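# Hold a stand-up pouch's two top lips apart

## Task

Take hold of the stand-up pouch by the two loose lips that stick up above its zip-lock seal, with one lip in each gripper (never both lips squeezed in the same gripper) and each lip seated deep between that gripper's pads. Pull the free edges of the lips apart so that, where they are held, they are separated by at least a thumb's width. In the final state the pouch has to stand upright with its bottom resting on the table and its top pressed down by less than a thumb's width, and both grippers must still be holding the lips apart.

## Robot and tools

Robot: two 6-joint arms, left_arm and right_arm, each ending in a parallel two-finger gripper. Joint order per arm, base to hand: waist, shoulder, elbow, wrist pitch, wrist yaw, wrist roll. Stated ranges (rad): waist -2.618 to 3.054, shoulder 0.000 to 3.142, elbow 0.000 to 3.142, wrist pitch -1.571 to 1.571, wrist yaw -1.571 to 1.571, wrist roll -2.094 to 2.094. True ends may differ by up to 0.059 rad; a target more than 0.059 beyond a stated end (and beyond the present angle) gets the call refused, and an over-range target is clipped, with the result printing "joint sent to its limit".

Frames: the scene frame has its origin at table height between the two nominal bases, +z up, +x away from the robot over the table, +y toward left_arm. The left base sits at about (0, +0.322, -0.004) m and the right at about (+0.008, -0.329, +0.002) m, both nearly level. Each arm's end_effector_position (metres) and end_effector_quat_wxyz are reported in that arm's own base frame; the point is between the finger pads, about 1 cm short of the fingertips. The gripper's fingers point along its +z and open along its y. Fixed cameras and the table use the scene frame. Reported hand positions can be a few cm off, more at long reach.

Row layout (used by execute_actions and move): 14 numbers in one list covering both arms: left waist, shoulder, elbow, wrist pitch, wrist yaw, wrist roll, left opening, then the same seven for right_arm. Joint numbers are absolute target angles in radians (not offsets). Opening runs from -1 (closed) to +1 (fully open); it is an absolute command on the grip_measured scale. Always send all 14 numbers; to keep an arm or gripper unchanged, repeat its current Joint targets and tool command (0 is a real opening command, not 'no change').

execute_actions(actions, cameras): actions is a list of actions; each action is a table of 1 to 15 rows, one row per 1/30 s control step, the last row held to fill 15 steps (0.5 s). An empty list just returns state and images. Each step a joint's target is kept within 0.339 rad (waist/shoulder/elbow) or 2.2 rad (wrist joints) of its measured angle, and targets that would jump the gripper more than 200 mm are scaled back, so far goals need several actions. cameras: list of names (cam_head_left, cam_head_right, cam_high, cam_low, cam_left_wrist, cam_right_wrist); omitted/null/["all"] gives all, [] gives none.

move(target, speed, blend, opening_speed, blocking, cameras): target is one 14-number row or a list of up to 15 rows (waypoints) in absolute radians/openings, all sharing a 10 s cap. Joints interpolate together, so hands travel on curves, with no collision avoidance. speed: rad/s for the joint with the longest way, 0.01 to 12.57, default 0.5, one value or one per waypoint. blend: rad, corner rounding at intermediate waypoints, default 0. opening_speed: rate of opening change per second on the -1..+1 scale, at least 0.2. blocking=false returns after about 0.5 s while the move continues; a new move replaces it. The result adds a "move:" line: done, off_target (resting more than 0.035 rad from target), moving, held, fault, plus limits=held if steps were withheld. Done does not prove contact or a grasp.

wait(seconds 0 to 10): lets time pass holding commands. stop(): brakes a running move. zoom_image(camera, region [x0,y0,x1,y1] pixels, at most 504x504, origin top-left) enlarges part of that camera's latest image (all images 896x504). read_manual(section "licences") only returns licence text. finished_scene(scene 1 or 2) ends the scene irreversibly; call it only once the lips are held apart and the pouch stands.

Result lines: Joint positions / Joint velocities, one block per arm in joint order, each ending with the finger gap in metres (0.093 fully open) and its rate; Joint targets (what joints are driven to now); Tool commands; grip_measured; Joint torques (N m, include gravity, joints 1-3 wrap at ±28); step readings after execute_actions; "joint command not followed" when a clearance check altered targets; MOTOR HOT / OVER-TEMPERATURE FAULT warnings.

Gripping: pads meet near grip_measured -0.94; each mm of object width adds about 0.0208. A pouch lip is thin and soft, so close to a value clearly below -0.94 and keep resending that same value to keep holding. grip_measured alone cannot confirm a hold on a thin sheet: check wrist camera images. Squeeze force is roughly 50 to 65 N per pad.

Avoid: pinching both lips in one gripper, crushing or lifting the pouch off the table, pressing its top down, knocking it over or off the table (fails the task), fast contacts, grippers pressing each other or one closing on the other's fingers (can end the scene), striking the bar, plate and rail near the bases (up to 3 cm high), and long stretched or straining poses that overheat motors. Loose objects may get brief random pushes.

Each tool is called as name(argument=value, ...), one argument or row to a line, values as JSON.

## Session

execute_actions(
  actions=[],
)

zoom_image(
  camera="cam_high",
  region=[370, 60, 630, 260],
)

zoom_image(
  camera="cam_head_right",
  region=[350, 180, 530, 350],
)

Scene clock: 0.00 s.
left_arm: end_effector_position=(+0.1080, -0.4000, +0.1198) grip_measured=+1.000 end_effector_quat_wxyz=(+0.294, +0.567, +0.511, -0.575) | right_arm: end_effector_position=(+0.0923, +0.1645, +0.1408) grip_measured=+1.000 end_effector_quat_wxyz=(+0.240, -0.225, +0.908, +0.261)
Joint positions: left_arm=[-0.971 1.783 0.609 0.886 0.945 -0.025 0.093] | right_arm=[1.044 0.507 0.593 -0.933 -0.017 0.565 0.093]
Joint velocities: within noise
Joint torques (N m): no reading
Heat: left arm: 32 °C; right arm: 32 °C.
Joint targets: left_arm=[-0.972 1.777 0.617 0.888 0.943 -0.026] | right_arm=[1.044 0.508 0.600 -0.931 -0.015 0.565]
Tool commands: left_gripper/opening=+1.0 right_gripper/opening=+1.0
camera_calibration:
cam_left_wrist: T_world_to_cam=[[-0.924018, 0.305239, 0.23026, 0.194456], [-0.0287368, 0.545079, -0.837892, 0.368108], [-0.381267, -0.780845, -0.494891, -0.12672], [0, 0, 0, 1]] pos_world=[0.141945, -0.358952, 0.200947]
cam_right_wrist: T_world_to_cam=[[0.549079, -0.756154, -0.356009, 0.12454], [-0.823014, -0.56333, -0.0728501, 0.206323], [-0.145465, 0.333001, -0.931638, 0.172701], [0, 0, 0, 1]] pos_world=[0.126546, 0.15289, 0.220263]

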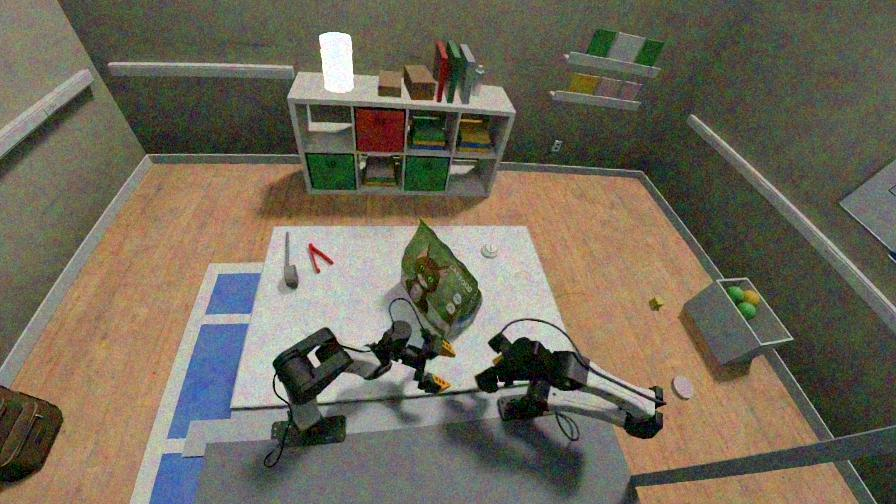

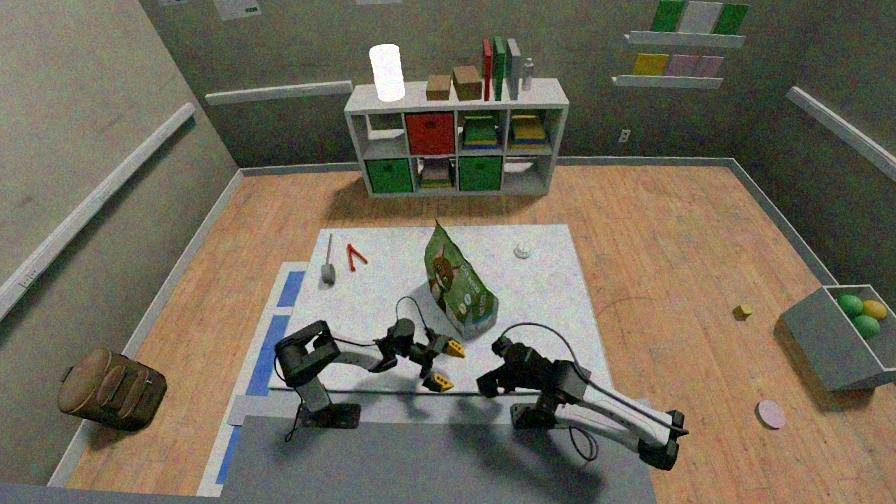

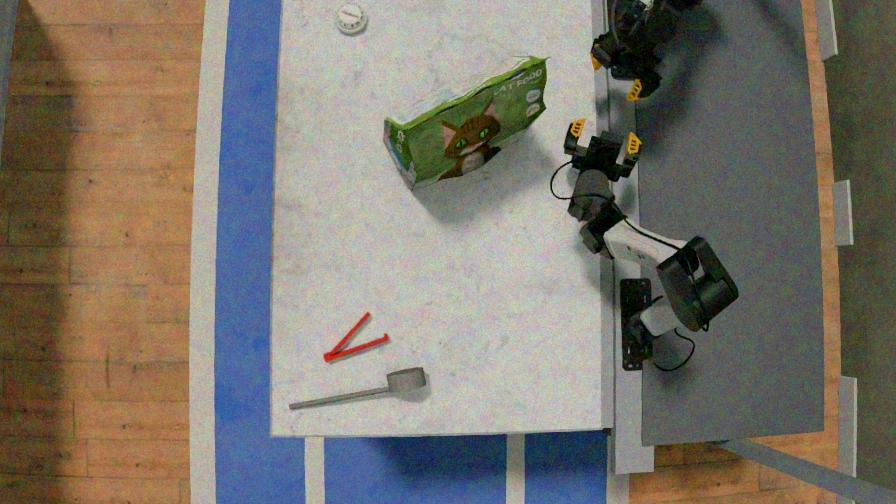

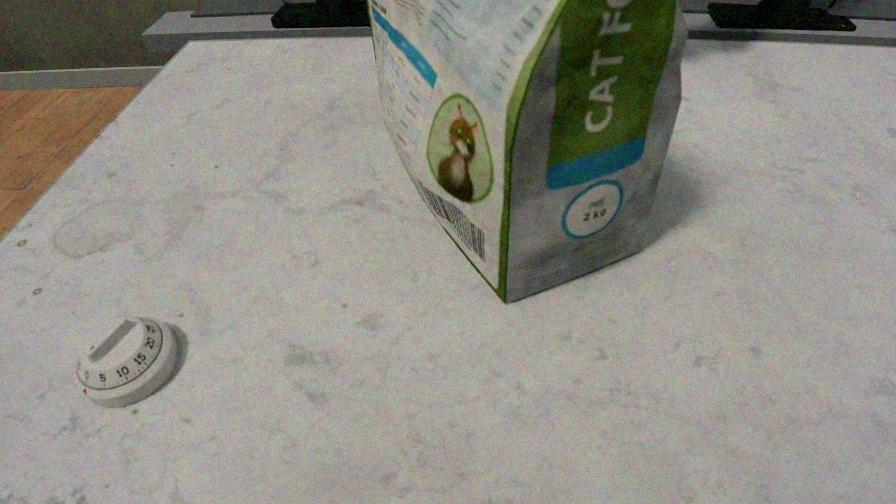

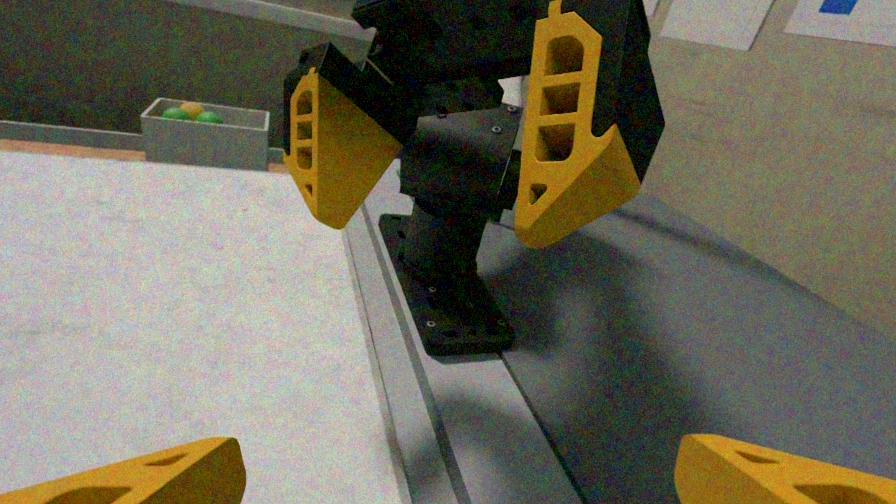

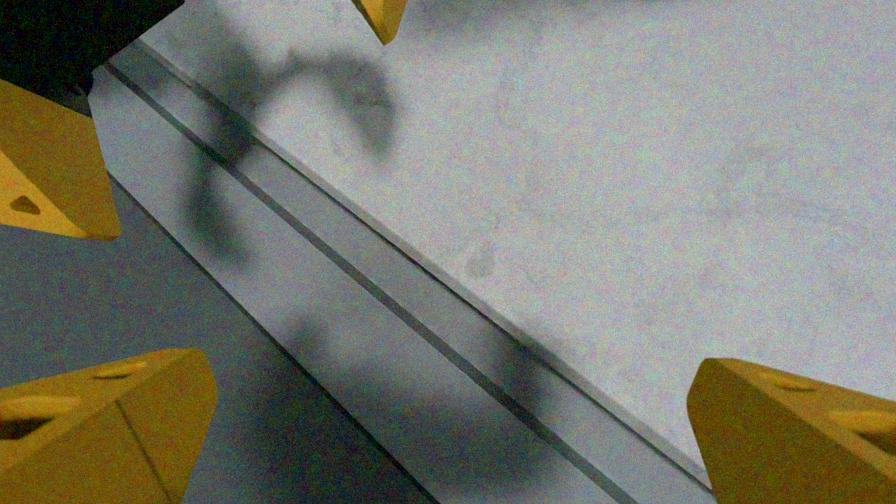

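Scaled by 1.938 from the camera's image (finer frame: 1280x720).

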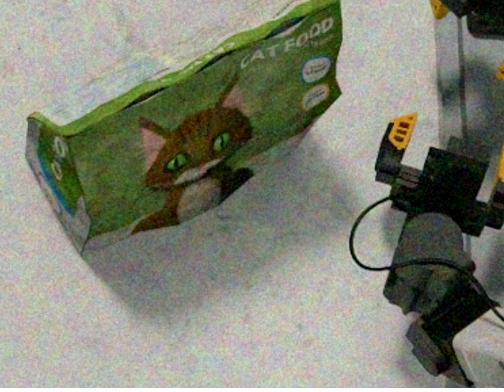

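Scaled by 2.800 from the camera's image (finer frame: 1280x720).

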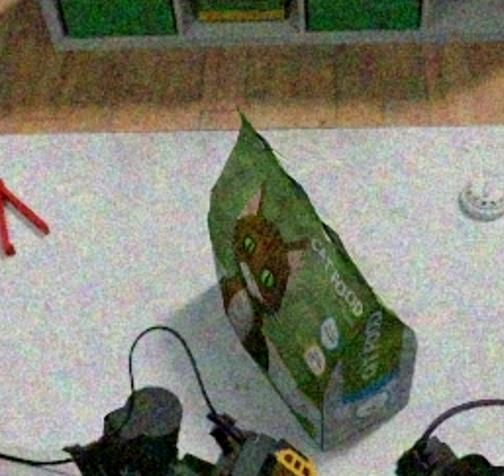

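move(
  target=[
    [-0.3,1.7,0.9,0.3,0.6,-0.3,0,1.044,0.508,0.6,-0.931,-0.015,0.565,1],
    [0.1,1.5,1.9,-1.0,0.46,-1.1,-0.1,0.8,1.2,1.5,-1.0,0,0.2,0.2],
    [0.1,1.5,1.9,-1.0,0.46,-1.1,-0.1,0.617,1.393,1.712,-1.02,0.075,0.06,0.2],
  ],
  speed=0.9,
  cameras=["cam_right_wrist","cam_high","cam_head_right"],
)

Scene clock: 12.77 s.
left_arm: end_effector_position=(+0.3974, -0.0374, +0.3940) grip_measured=-0.098 end_effector_quat_wxyz=(+0.296, -0.395, +0.775, -0.395) | right_arm: end_effector_position=(+0.3085, +0.2069, +0.3440) grip_measured=+0.202 end_effector_quat_wxyz=(+0.400, -0.232, +0.879, +0.113)
Joint positions: left_arm=[0.097 1.505 1.882 -0.989 0.468 -1.092 0.04] | right_arm=[0.621 1.388 1.686 -1.013 0.066 0.075 0.055]
Joint torques (N m): left_arm=[0.88 -4.57 7.76 1.77 0.1 -0.03] | right_arm=[-0.27 -3.88 7.91 2.09 0.14 -0.32]
Heat: left arm: 34 °C; right arm: 33 °C.
Joint targets: left_arm=[0.100 1.500 1.900 -1.000 0.460 -1.100] | right_arm=[0.617 1.393 1.712 -1.020 0.075 0.060]
move: done
cam_right_wrist: T_world_to_cam=[[0.511131, -0.859503, -0.0000255682, 0.0209308], [-0.82239, -0.489052, -0.290694, 0.482376], [0.24984, 0.148603, -0.956816, 0.304288], [0, 0, 0, 1]] pos_world=[0.30998, 0.208679, 0.431372]
Images, in order (width x height): cam_head_right 896x504, cam_high 896x504, cam_right_wrist 896x504.

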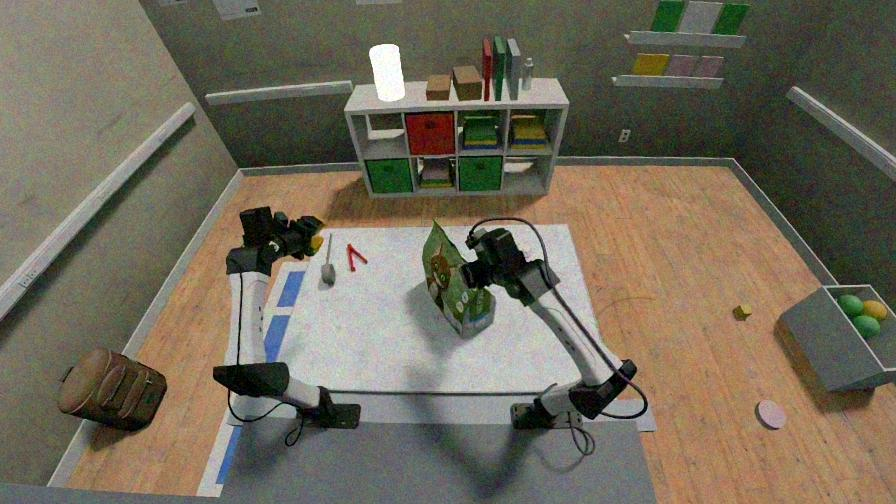

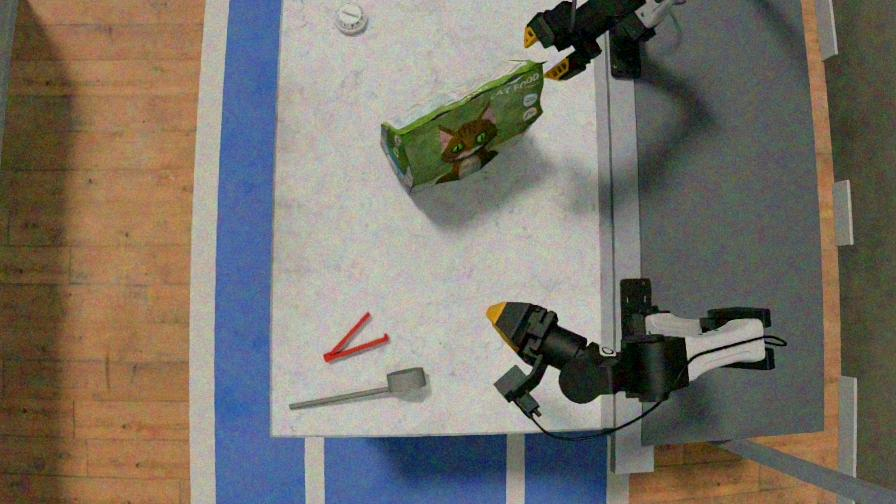

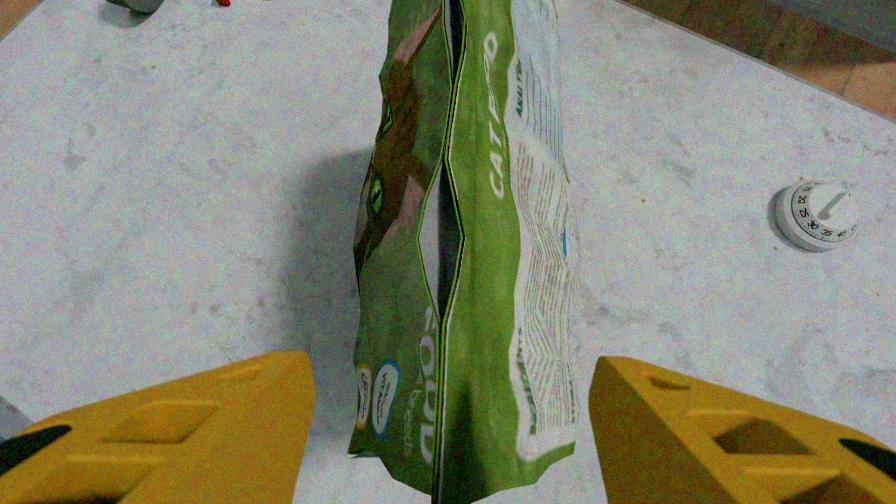

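move(
  target=[0.1,1.5,1.9,-1.0,0.46,-1.1,-0.1,0.553,1.661,2.018,-1.138,0.025,0.025,-0.2],
  speed=0.6,
  cameras=["cam_right_wrist"],
)

zoom_image(
  camera="cam_right_wrist",
  region=[250, 150, 650, 504],
)

Scene clock: 19.30 s.
left_arm: end_effector_position=(+0.3974, -0.0374, +0.3939) grip_measured=-0.098 end_effector_quat_wxyz=(+0.296, -0.395, +0.775, -0.394) | right_arm: end_effector_position=(+0.3619, +0.2191, +0.3426) grip_measured=-0.198 end_effector_quat_wxyz=(+0.368, -0.231, +0.896, +0.097)
Joint positions: left_arm=[0.097 1.505 1.882 -0.99 0.467 -1.092 0.04] | right_arm=[0.558 1.653 1.993 -1.131 0.033 0.039 0.036]
Joint torques (N m): left_arm=[0.85 -4.67 7.71 1.79 0.09 -0.03] | right_arm=[-0.36 -5.87 7.8 1.99 -0.09 -0.25]
Heat: left arm: 35 °C; right arm: 34 °C.
Joint targets: left_arm=[0.100 1.500 1.900 -1.000 0.460 -1.100] | right_arm=[0.553 1.661 2.018 -1.138 0.025 0.025]
move: done
cam_right_wrist: T_world_to_cam=[[0.498687, -0.866744, 0.0081631, 0.0074348], [-0.845587, -0.488541, -0.215199, 0.514265], [0.19051, 0.100414, -0.976536, 0.326515], [0, 0, 0, 1]] pos_world=[0.368943, 0.224897, 0.429463]

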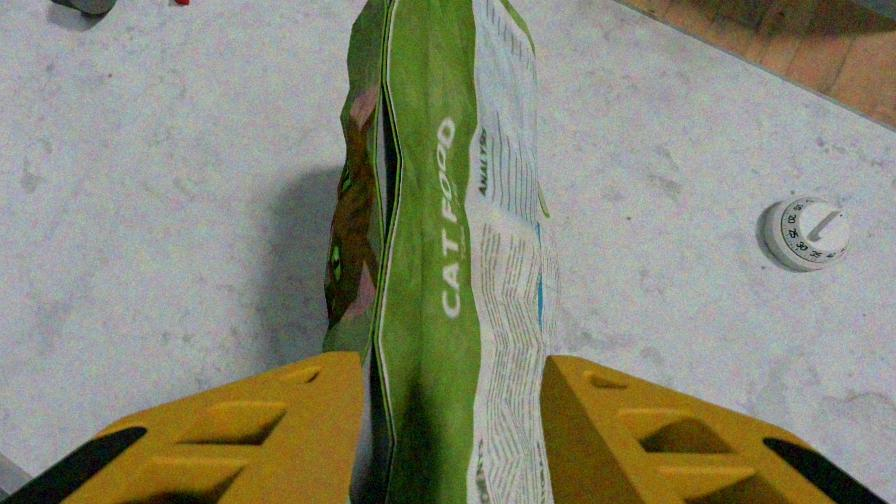

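Scaled by 1.260 from the camera's image (finer frame: 1280x720).

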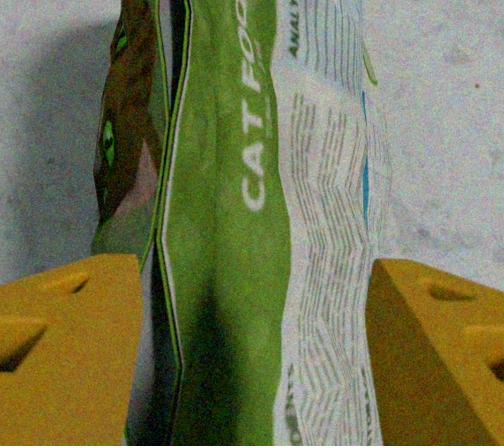

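move(
  target=[0.1,1.5,1.9,-1.0,0.46,-1.1,-0.1,0.557,1.585,1.925,-1.115,0.02,0.014,-0.38],
  cameras=["cam_right_wrist"],
)

zoom_image(
  camera="cam_right_wrist",
  region=[250, 150, 650, 504],
)

Scene clock: 30.00 s.
left_arm: end_effector_position=(+0.3973, -0.0374, +0.3938) grip_measured=-0.098 end_effector_quat_wxyz=(+0.296, -0.396, +0.775, -0.394) | right_arm: end_effector_position=(+0.3502, +0.2128, +0.3433) grip_measured=-0.378 end_effector_quat_wxyz=(+0.368, -0.237, +0.894, +0.097)
Joint positions: left_arm=[0.097 1.505 1.882 -0.99 0.467 -1.092 0.04] | right_arm=[0.558 1.601 1.939 -1.128 0.028 0.028 0.027]
Joint torques (N m): left_arm=[0.76 -4.56 7.75 1.79 0.15 -0.05] | right_arm=[-0.05 -7.61 4.34 2.17 -0.13 -0.28]
Heat: left arm: 36 °C; right arm: 34 °C.
Joint targets: left_arm=[0.100 1.500 1.900 -1.000 0.460 -1.100] | right_arm=[0.557 1.585 1.925 -1.115 0.020 0.014]
move: done
cam_right_wrist: T_world_to_cam=[[0.50827, -0.861106, 0.0125924, 0.00166435], [-0.839362, -0.498602, -0.21649, 0.501857], [0.192699, 0.0994658, -0.976204, 0.32937], [0, 0, 0, 1]] pos_world=[0.356924, 0.218899, 0.430158]

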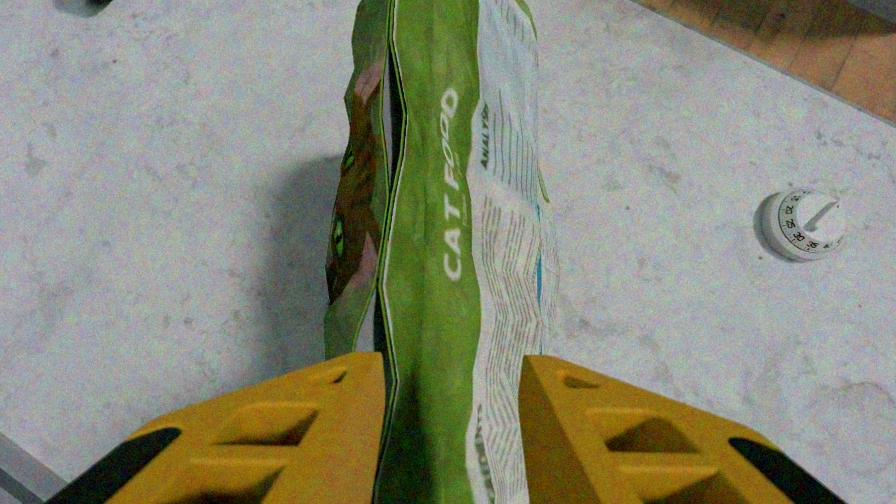

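Scaled by 1.260 from the camera's image (finer frame: 1280x720).

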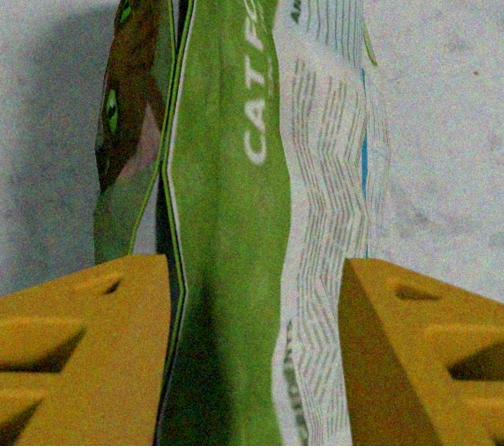

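move(
  target=[
    [0.1,1.5,1.9,-1.0,0.46,-1.1,-0.1,0.567,1.58,1.92,-1.113,0.02,0.014,-0.33],
    [0.1,1.5,1.9,-1.0,0.46,-1.1,-0.1,0.564,1.541,1.797,-1.03,0.02,0.014,-0.33],
  ],
  speed=0.3,
  cameras=["cam_right_wrist"],
)

zoom_image(
  camera="cam_right_wrist",
  region=[250, 150, 650, 504],
)

Scene clock: 35.50 s.
left_arm: end_effector_position=(+0.3973, -0.0374, +0.3937) grip_measured=-0.098 end_effector_quat_wxyz=(+0.296, -0.396, +0.775, -0.394) | right_arm: end_effector_position=(+0.3490, +0.2146, +0.3234) grip_measured=-0.332 end_effector_quat_wxyz=(+0.366, -0.240, +0.894, +0.098)
Joint positions: left_arm=[0.097 1.505 1.882 -0.991 0.467 -1.092 0.04] | right_arm=[0.563 1.56 1.81 -1.043 0.027 0.027 0.029]
Joint torques (N m): left_arm=[0.95 -4.63 7.71 1.8 0.12 -0.03] | right_arm=[0.16 -7.68 4.72 2.21 -0.08 -0.29]
Heat: left arm: 36 °C; right arm: 34 °C.
Joint targets: left_arm=[0.100 1.500 1.900 -1.000 0.460 -1.100] | right_arm=[0.564 1.541 1.797 -1.030 0.020 0.014]
move: done
cam_right_wrist: T_world_to_cam=[[0.513696, -0.857881, 0.0124931, 0.0014918], [-0.837013, -0.504293, -0.212363, 0.496521], [0.188482, 0.098633, -0.977111, 0.311974], [0, 0, 0, 1]] pos_world=[0.356027, 0.220901, 0.410257]

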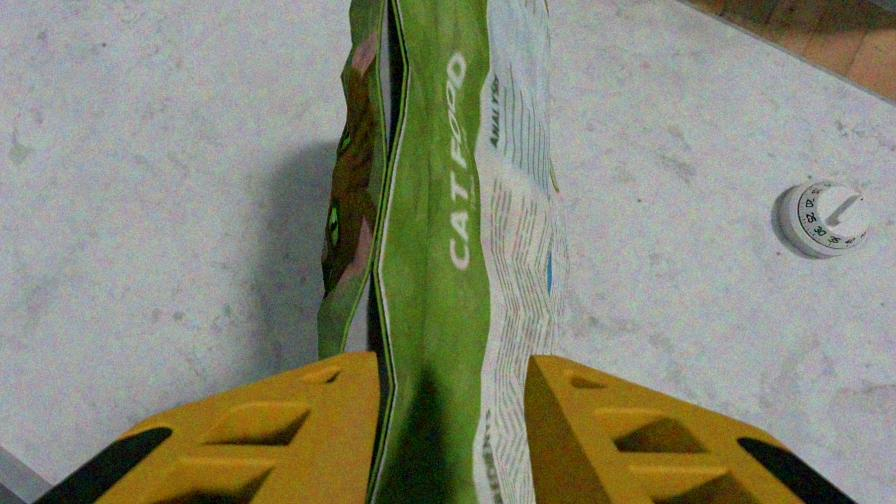

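Scaled by 1.260 from the camera's image (finer frame: 1280x720).

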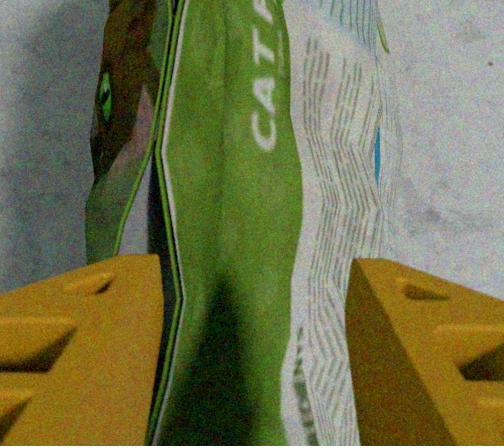

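move(
  target=[0.1,1.5,1.9,-1.0,0.46,-1.1,-0.1,0.563,1.499,1.672,-0.946,0.02,0.014,-0.33],
  speed=0.2,
  cameras=["cam_right_wrist"],
)

zoom_image(
  camera="cam_right_wrist",
  region=[250, 150, 650, 504],
)

Scene clock: 38.73 s.
left_arm: end_effector_position=(+0.3973, -0.0374, +0.3937) grip_measured=-0.098 end_effector_quat_wxyz=(+0.296, -0.396, +0.775, -0.394) | right_arm: end_effector_position=(+0.3472, +0.2141, +0.3057) grip_measured=-0.332 end_effector_quat_wxyz=(+0.368, -0.240, +0.893, +0.100)
Joint positions: left_arm=[0.097 1.505 1.882 -0.991 0.467 -1.092 0.04] | right_arm=[0.563 1.516 1.686 -0.958 0.024 0.027 0.029]
Joint torques (N m): left_arm=[0.9 -4.56 7.62 1.82 0.12 -0.04] | right_arm=[0.01 -7.39 4.93 2.17 -0.05 -0.29]
Heat: left arm: 36 °C; right arm: 34 °C.
Joint targets: left_arm=[0.100 1.500 1.900 -1.000 0.460 -1.100] | right_arm=[0.563 1.499 1.672 -0.946 0.020 0.014]
move: done
cam_right_wrist: T_world_to_cam=[[0.515493, -0.856833, 0.0101905, 0.00205153], [-0.835281, -0.50511, -0.217187, 0.491998], [0.191241, 0.103447, -0.976077, 0.292729], [0, 0, 0, 1]] pos_world=[0.353917, 0.219989, 0.392561]

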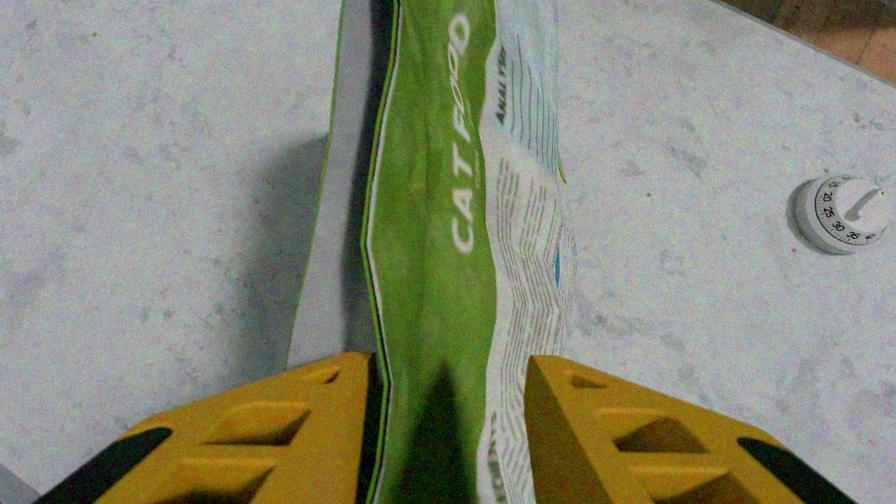

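Scaled by 1.260 from the camera's image (finer frame: 1280x720).

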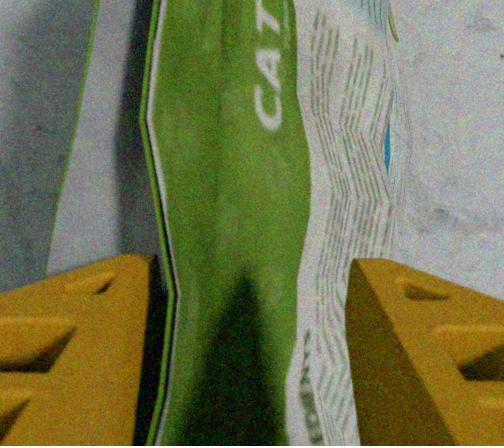

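move(
  target=[
    [0.1,1.5,1.9,-1.0,0.46,-1.1,-0.1,0.563,1.494,1.655,-0.934,0.02,0.014,-0.33],
    [0.1,1.5,1.9,-1.0,0.46,-1.1,-0.1,0.563,1.494,1.655,-0.934,0.02,0.014,-1],
  ],
  opening_speed=0.5,
  cameras=["cam_right_wrist"],
)

Scene clock: 42.93 s.
left_arm: end_effector_position=(+0.3973, -0.0374, +0.3937) grip_measured=-0.098 end_effector_quat_wxyz=(+0.296, -0.396, +0.775, -0.394) | right_arm: end_effector_position=(+0.3466, +0.2158, +0.3041) grip_measured=-0.975 end_effector_quat_wxyz=(+0.369, -0.242, +0.891, +0.106)
Joint positions: left_arm=[0.097 1.505 1.882 -0.991 0.467 -1.092 0.04] | right_arm=[0.563 1.51 1.668 -0.941 0.013 0.027 0]
Joint torques (N m): left_arm=[0.91 -4.63 7.79 1.82 0.1 -0.03] | right_arm=[0.14 -7.12 5.22 2.17 0.06 -0.27]
Heat: left arm: 37 °C; right arm: 35 °C.
Joint targets: left_arm=[0.100 1.500 1.900 -1.000 0.460 -1.100] | right_arm=[0.563 1.494 1.655 -0.934 0.020 0.014]
move: done
cam_right_wrist: T_world_to_cam=[[0.521967, -0.852962, 0.00250756, 0.00318157], [-0.831107, -0.50925, -0.223439, 0.493374], [0.191862, 0.114544, -0.974715, 0.288124], [0, 0, 0, 1]] pos_world=[0.353106, 0.220962, 0.391069]

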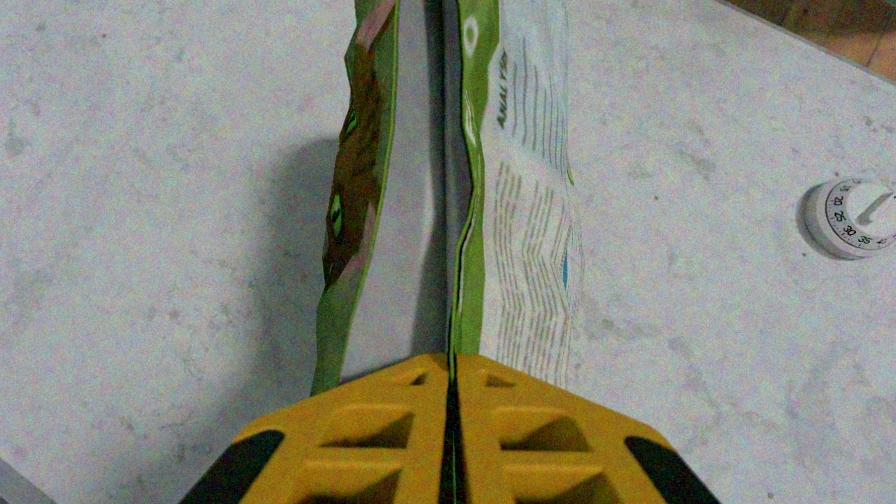

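move(
  target=[
    [-0.5,2.0,2.5,-1.25,0.2,-1.37,-0.42,0.563,1.494,1.655,-0.934,0.02,0.014,-1],
    [-0.762,2.127,2.56,-1.235,0.185,-1.38,-0.42,0.563,1.494,1.655,-0.934,0.02,0.014,-1],
  ],
  speed=[0.6,0.35],
  cameras=["cam_left_wrist","cam_right_wrist","cam_high"],
)

zoom_image(
  camera="cam_left_wrist",
  region=[280, 150, 640, 504],
)

zoom_image(
  camera="cam_right_wrist",
  region=[150, 60, 470, 400],
)

Scene clock: 59.07 s.
left_arm: end_effector_position=(+0.3531, -0.3827, +0.3199) grip_measured=-0.418 end_effector_quat_wxyz=(+0.098, -0.243, +0.893, -0.365) | right_arm: end_effector_position=(+0.3466, +0.2158, +0.3041) grip_measured=-0.975 end_effector_quat_wxyz=(+0.369, -0.242, +0.891, +0.106)
Joint positions: left_arm=[-0.764 2.113 2.533 -1.235 0.193 -1.372 0.025] | right_arm=[0.563 1.51 1.668 -0.941 0.013 0.027 0]
Joint torques (N m): left_arm=[0.69 -7.2 8.28 1.66 -0.01 -0.02] | right_arm=[-0.09 -7.09 4.93 2.16 0.05 -0.26]
Heat: left arm: 37 °C; right arm: 37 °C.
Joint targets: left_arm=[-0.762 2.127 2.560 -1.235 0.185 -1.380] | right_arm=[0.563 1.494 1.655 -0.934 0.020 0.014]
move: done
cam_left_wrist: T_world_to_cam=[[0.344223, -0.630926, 0.695301, -0.58539], [-0.93864, -0.248287, 0.239394, 0.20631], [0.0215942, -0.735042, -0.677678, 0.0129921], [0, 0, 0, 1]] pos_world=[0.394874, -0.308564, 0.366437]
cam_right_wrist: T_world_to_cam=[[0.521967, -0.852962, 0.00250756, 0.00318157], [-0.831107, -0.50925, -0.223439, 0.493374], [0.191862, 0.114544, -0.974715, 0.288124], [0, 0, 0, 1]] pos_world=[0.353106, 0.220962, 0.391069]
Images, in order (width x height): cam_high 896x504, cam_left_wrist 896x504, cam_right_wrist 896x504.

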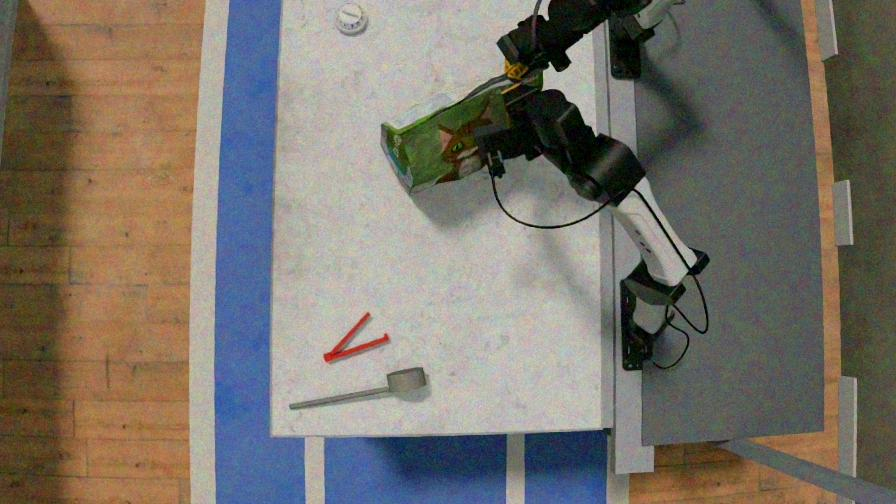

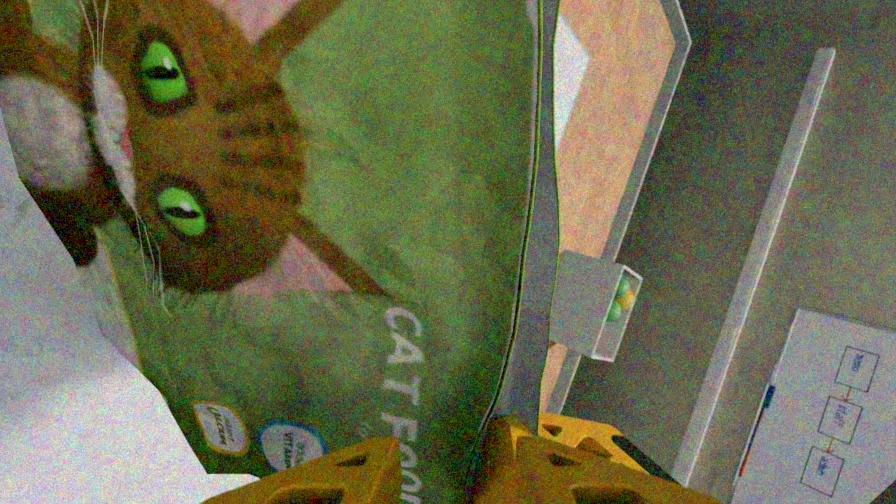

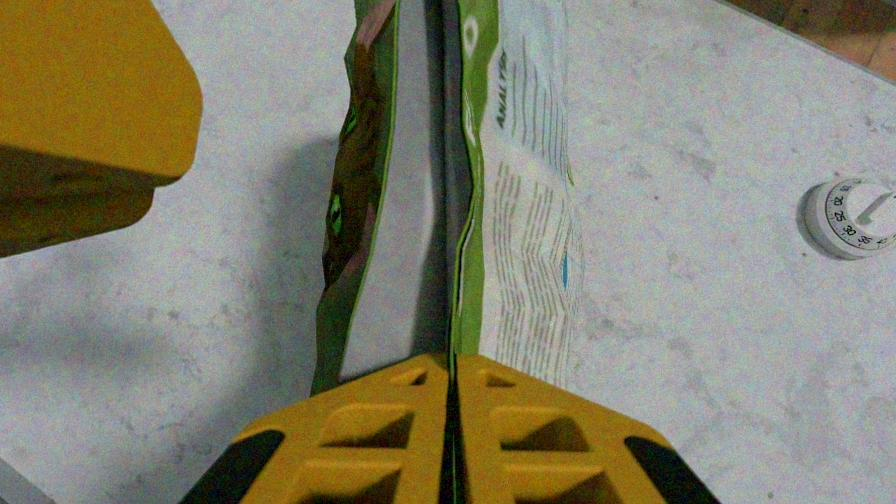

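Scaled by 1.400 from the camera's image (finer frame: 1280x720).

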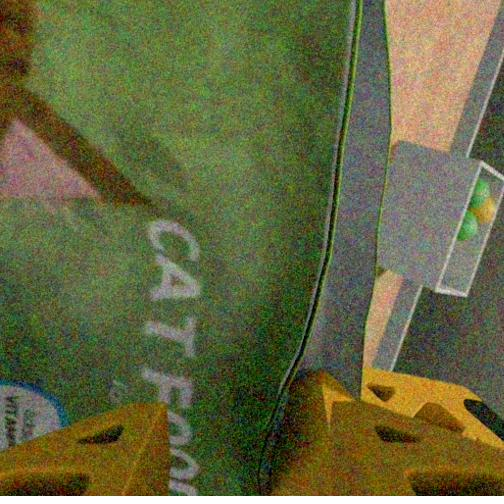

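Scaled by 1.482 from the camera's image (finer frame: 1280x720).

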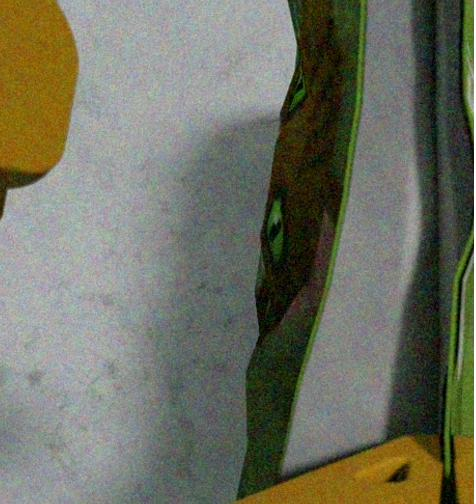

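move(
  target=[-0.777,2.232,2.7,-1.258,0.168,-1.4,-0.42,0.563,1.494,1.655,-0.934,0.02,0.014,-1],
  speed=0.25,
  cameras=["cam_left_wrist","cam_right_wrist"],
)

zoom_image(
  camera="cam_left_wrist",
  region=[280, 150, 640, 504],
)

zoom_image(
  camera="cam_right_wrist",
  region=[150, 60, 470, 400],
)

Scene clock: 67.70 s.
left_arm: end_effector_position=(+0.3676, -0.3974, +0.3168) grip_measured=-0.418 end_effector_quat_wxyz=(+0.107, -0.250, +0.887, -0.373) | right_arm: end_effector_position=(+0.3466, +0.2158, +0.3041) grip_measured=-0.975 end_effector_quat_wxyz=(+0.369, -0.242, +0.891, +0.106)
Joint positions: left_arm=[-0.77 2.216 2.676 -1.249 0.177 -1.392 0.025] | right_arm=[0.563 1.51 1.668 -0.941 0.013 0.027 0]
Joint torques (N m): left_arm=[-0.01 -7.3 7.84 1.59 -0.05 -0.05] | right_arm=[-0.02 -7.16 5.09 2.14 0.05 -0.23]
Heat: left arm: 38 °C; right arm: 38 °C.
Joint targets: left_arm=[-0.777 2.232 2.700 -1.258 0.168 -1.400] | right_arm=[0.563 1.494 1.655 -0.934 0.020 0.014]
move: done
cam_left_wrist: T_world_to_cam=[[0.345635, -0.612328, 0.711049, -0.595541], [-0.93724, -0.262432, 0.229587, 0.214016], [0.0460195, -0.745777, -0.664604, -0.0175747], [0, 0, 0, 1]] pos_world=[0.407232, -0.321609, 0.362643]
cam_right_wrist: T_world_to_cam=[[0.521967, -0.852962, 0.00250756, 0.00318157], [-0.831107, -0.50925, -0.223439, 0.493374], [0.191862, 0.114544, -0.974715, 0.288124], [0, 0, 0, 1]] pos_world=[0.353106, 0.220962, 0.391069]

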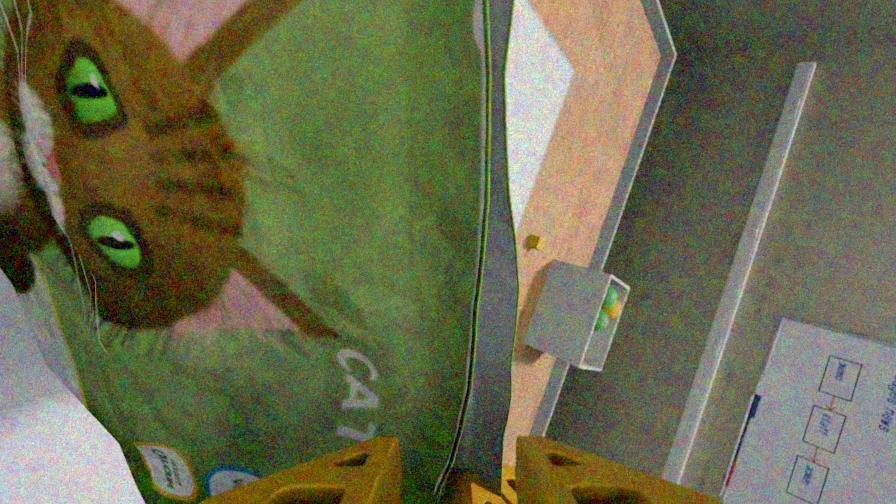

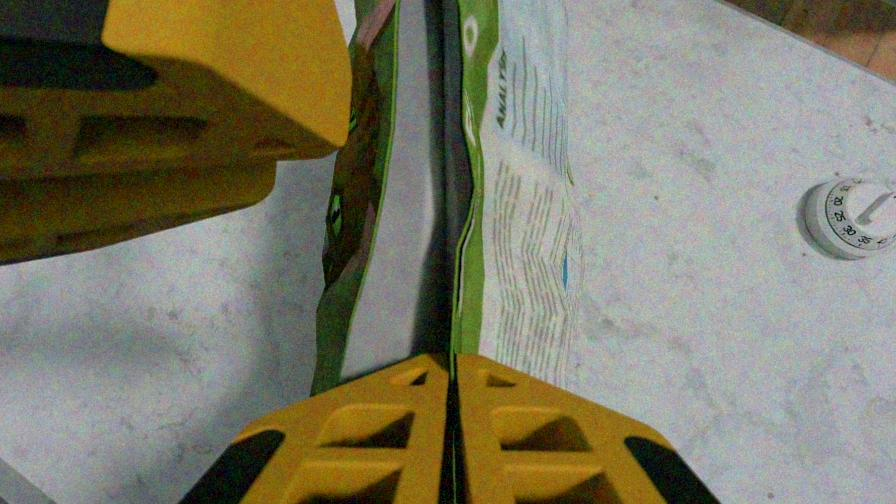

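Scaled by 1.400 from the camera's image (finer frame: 1280x720).

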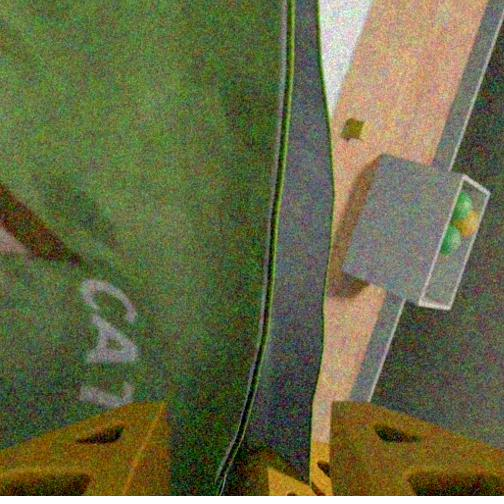

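Scaled by 1.482 from the camera's image (finer frame: 1280x720).

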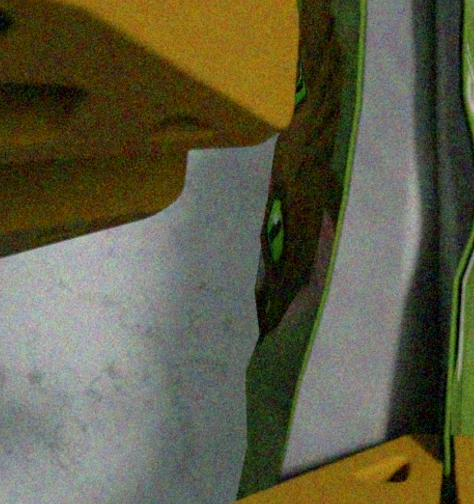

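move(
  target=[-0.777,2.178,2.552,-1.166,0.173,-1.393,-0.34,0.563,1.494,1.655,-0.934,0.02,0.014,-1],
  speed=0.2,
  cameras=["cam_left_wrist","cam_right_wrist","cam_high"],
)

zoom_image(
  camera="cam_left_wrist",
  region=[280, 150, 640, 504],
)

zoom_image(
  camera="cam_right_wrist",
  region=[150, 60, 470, 400],
)

Scene clock: 81.97 s.
left_arm: end_effector_position=(+0.3741, -0.4036, +0.2861) grip_measured=-0.342 end_effector_quat_wxyz=(+0.096, -0.255, +0.895, -0.354) | right_arm: end_effector_position=(+0.3466, +0.2158, +0.3041) grip_measured=-0.975 end_effector_quat_wxyz=(+0.369, -0.242, +0.891, +0.106)
Joint positions: left_arm=[-0.77 2.216 2.562 -1.183 0.176 -1.393 0.029] | right_arm=[0.563 1.51 1.668 -0.941 0.013 0.027 0]
Joint torques (N m): left_arm=[0.12 -11.79 5.26 1.79 0.02 0.07] | right_arm=[-0.02 -7.15 5.03 2.13 0.04 -0.24]
Heat: left arm: 38 °C; right arm: 38 °C.
Joint targets: left_arm=[-0.777 2.178 2.552 -1.166 0.173 -1.393] | right_arm=[0.563 1.494 1.655 -0.934 0.020 0.014]
move: off_target (left_arm); left_arm: the shoulder is farthest, 0.038 rad from its target
cam_left_wrist: T_world_to_cam=[[0.369879, -0.634893, 0.678307, -0.588555], [-0.928775, -0.27138, 0.252448, 0.212289], [0.0238013, -0.723369, -0.690051, -0.0182648], [0, 0, 0, 1]] pos_world=[0.415297, -0.329271, 0.333026]
cam_right_wrist: T_world_to_cam=[[0.521967, -0.852962, 0.00250756, 0.00318157], [-0.831107, -0.50925, -0.223439, 0.493374], [0.191862, 0.114544, -0.974715, 0.288124], [0, 0, 0, 1]] pos_world=[0.353106, 0.220962, 0.391069]
Images, in order (width x height): cam_high 896x504, cam_left_wrist 896x504, cam_right_wrist 896x504.

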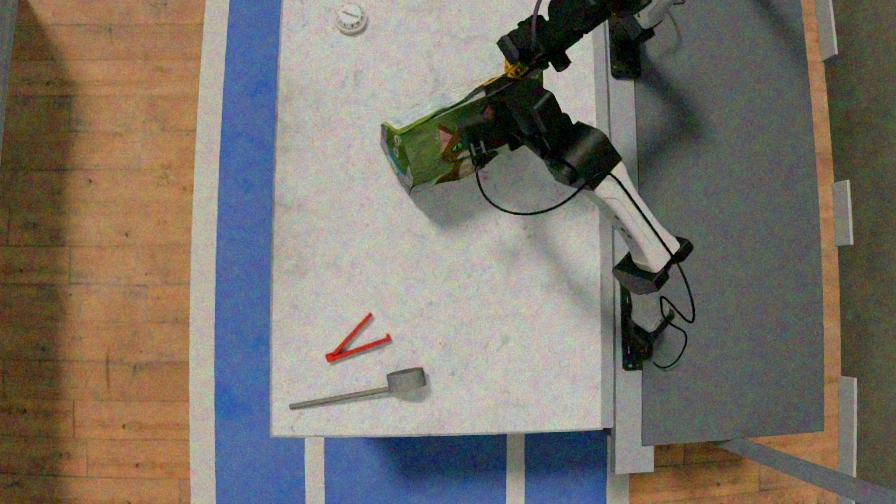

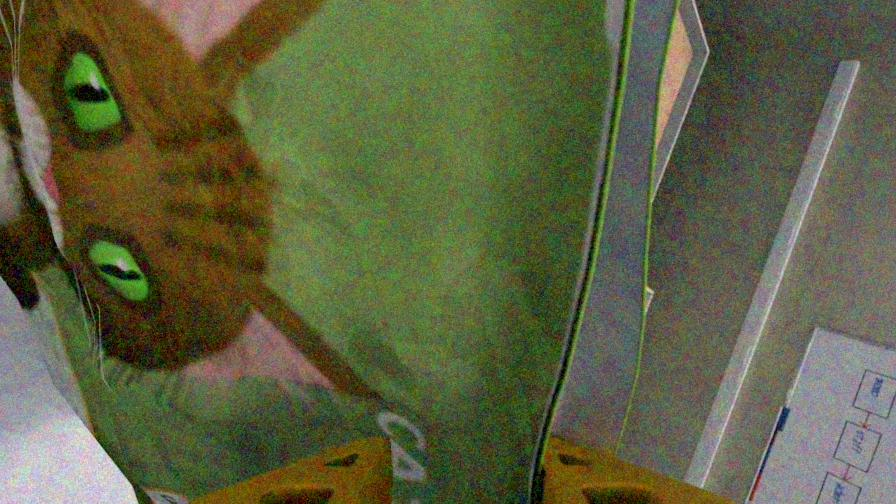

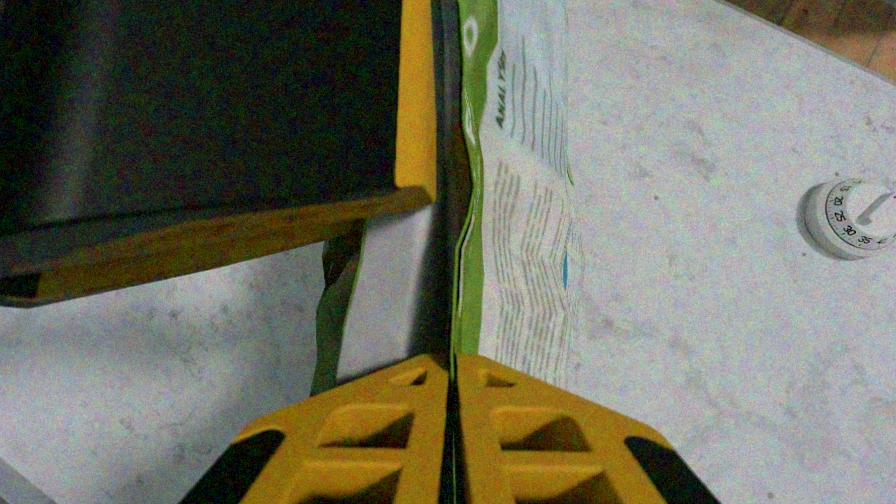

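Scaled by 1.400 from the camera's image (finer frame: 1280x720).

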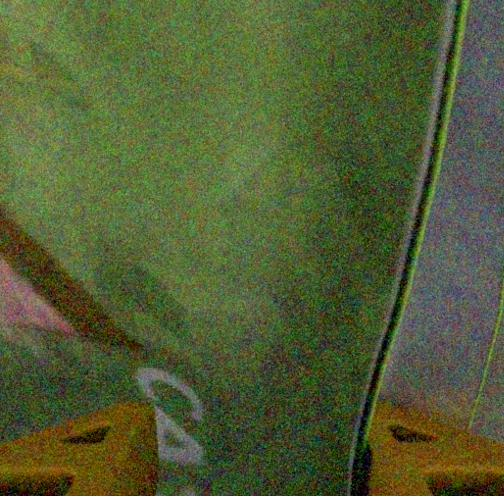

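Scaled by 1.482 from the camera's image (finer frame: 1280x720).

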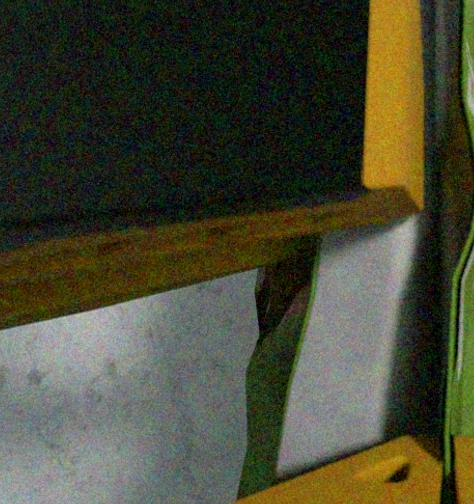

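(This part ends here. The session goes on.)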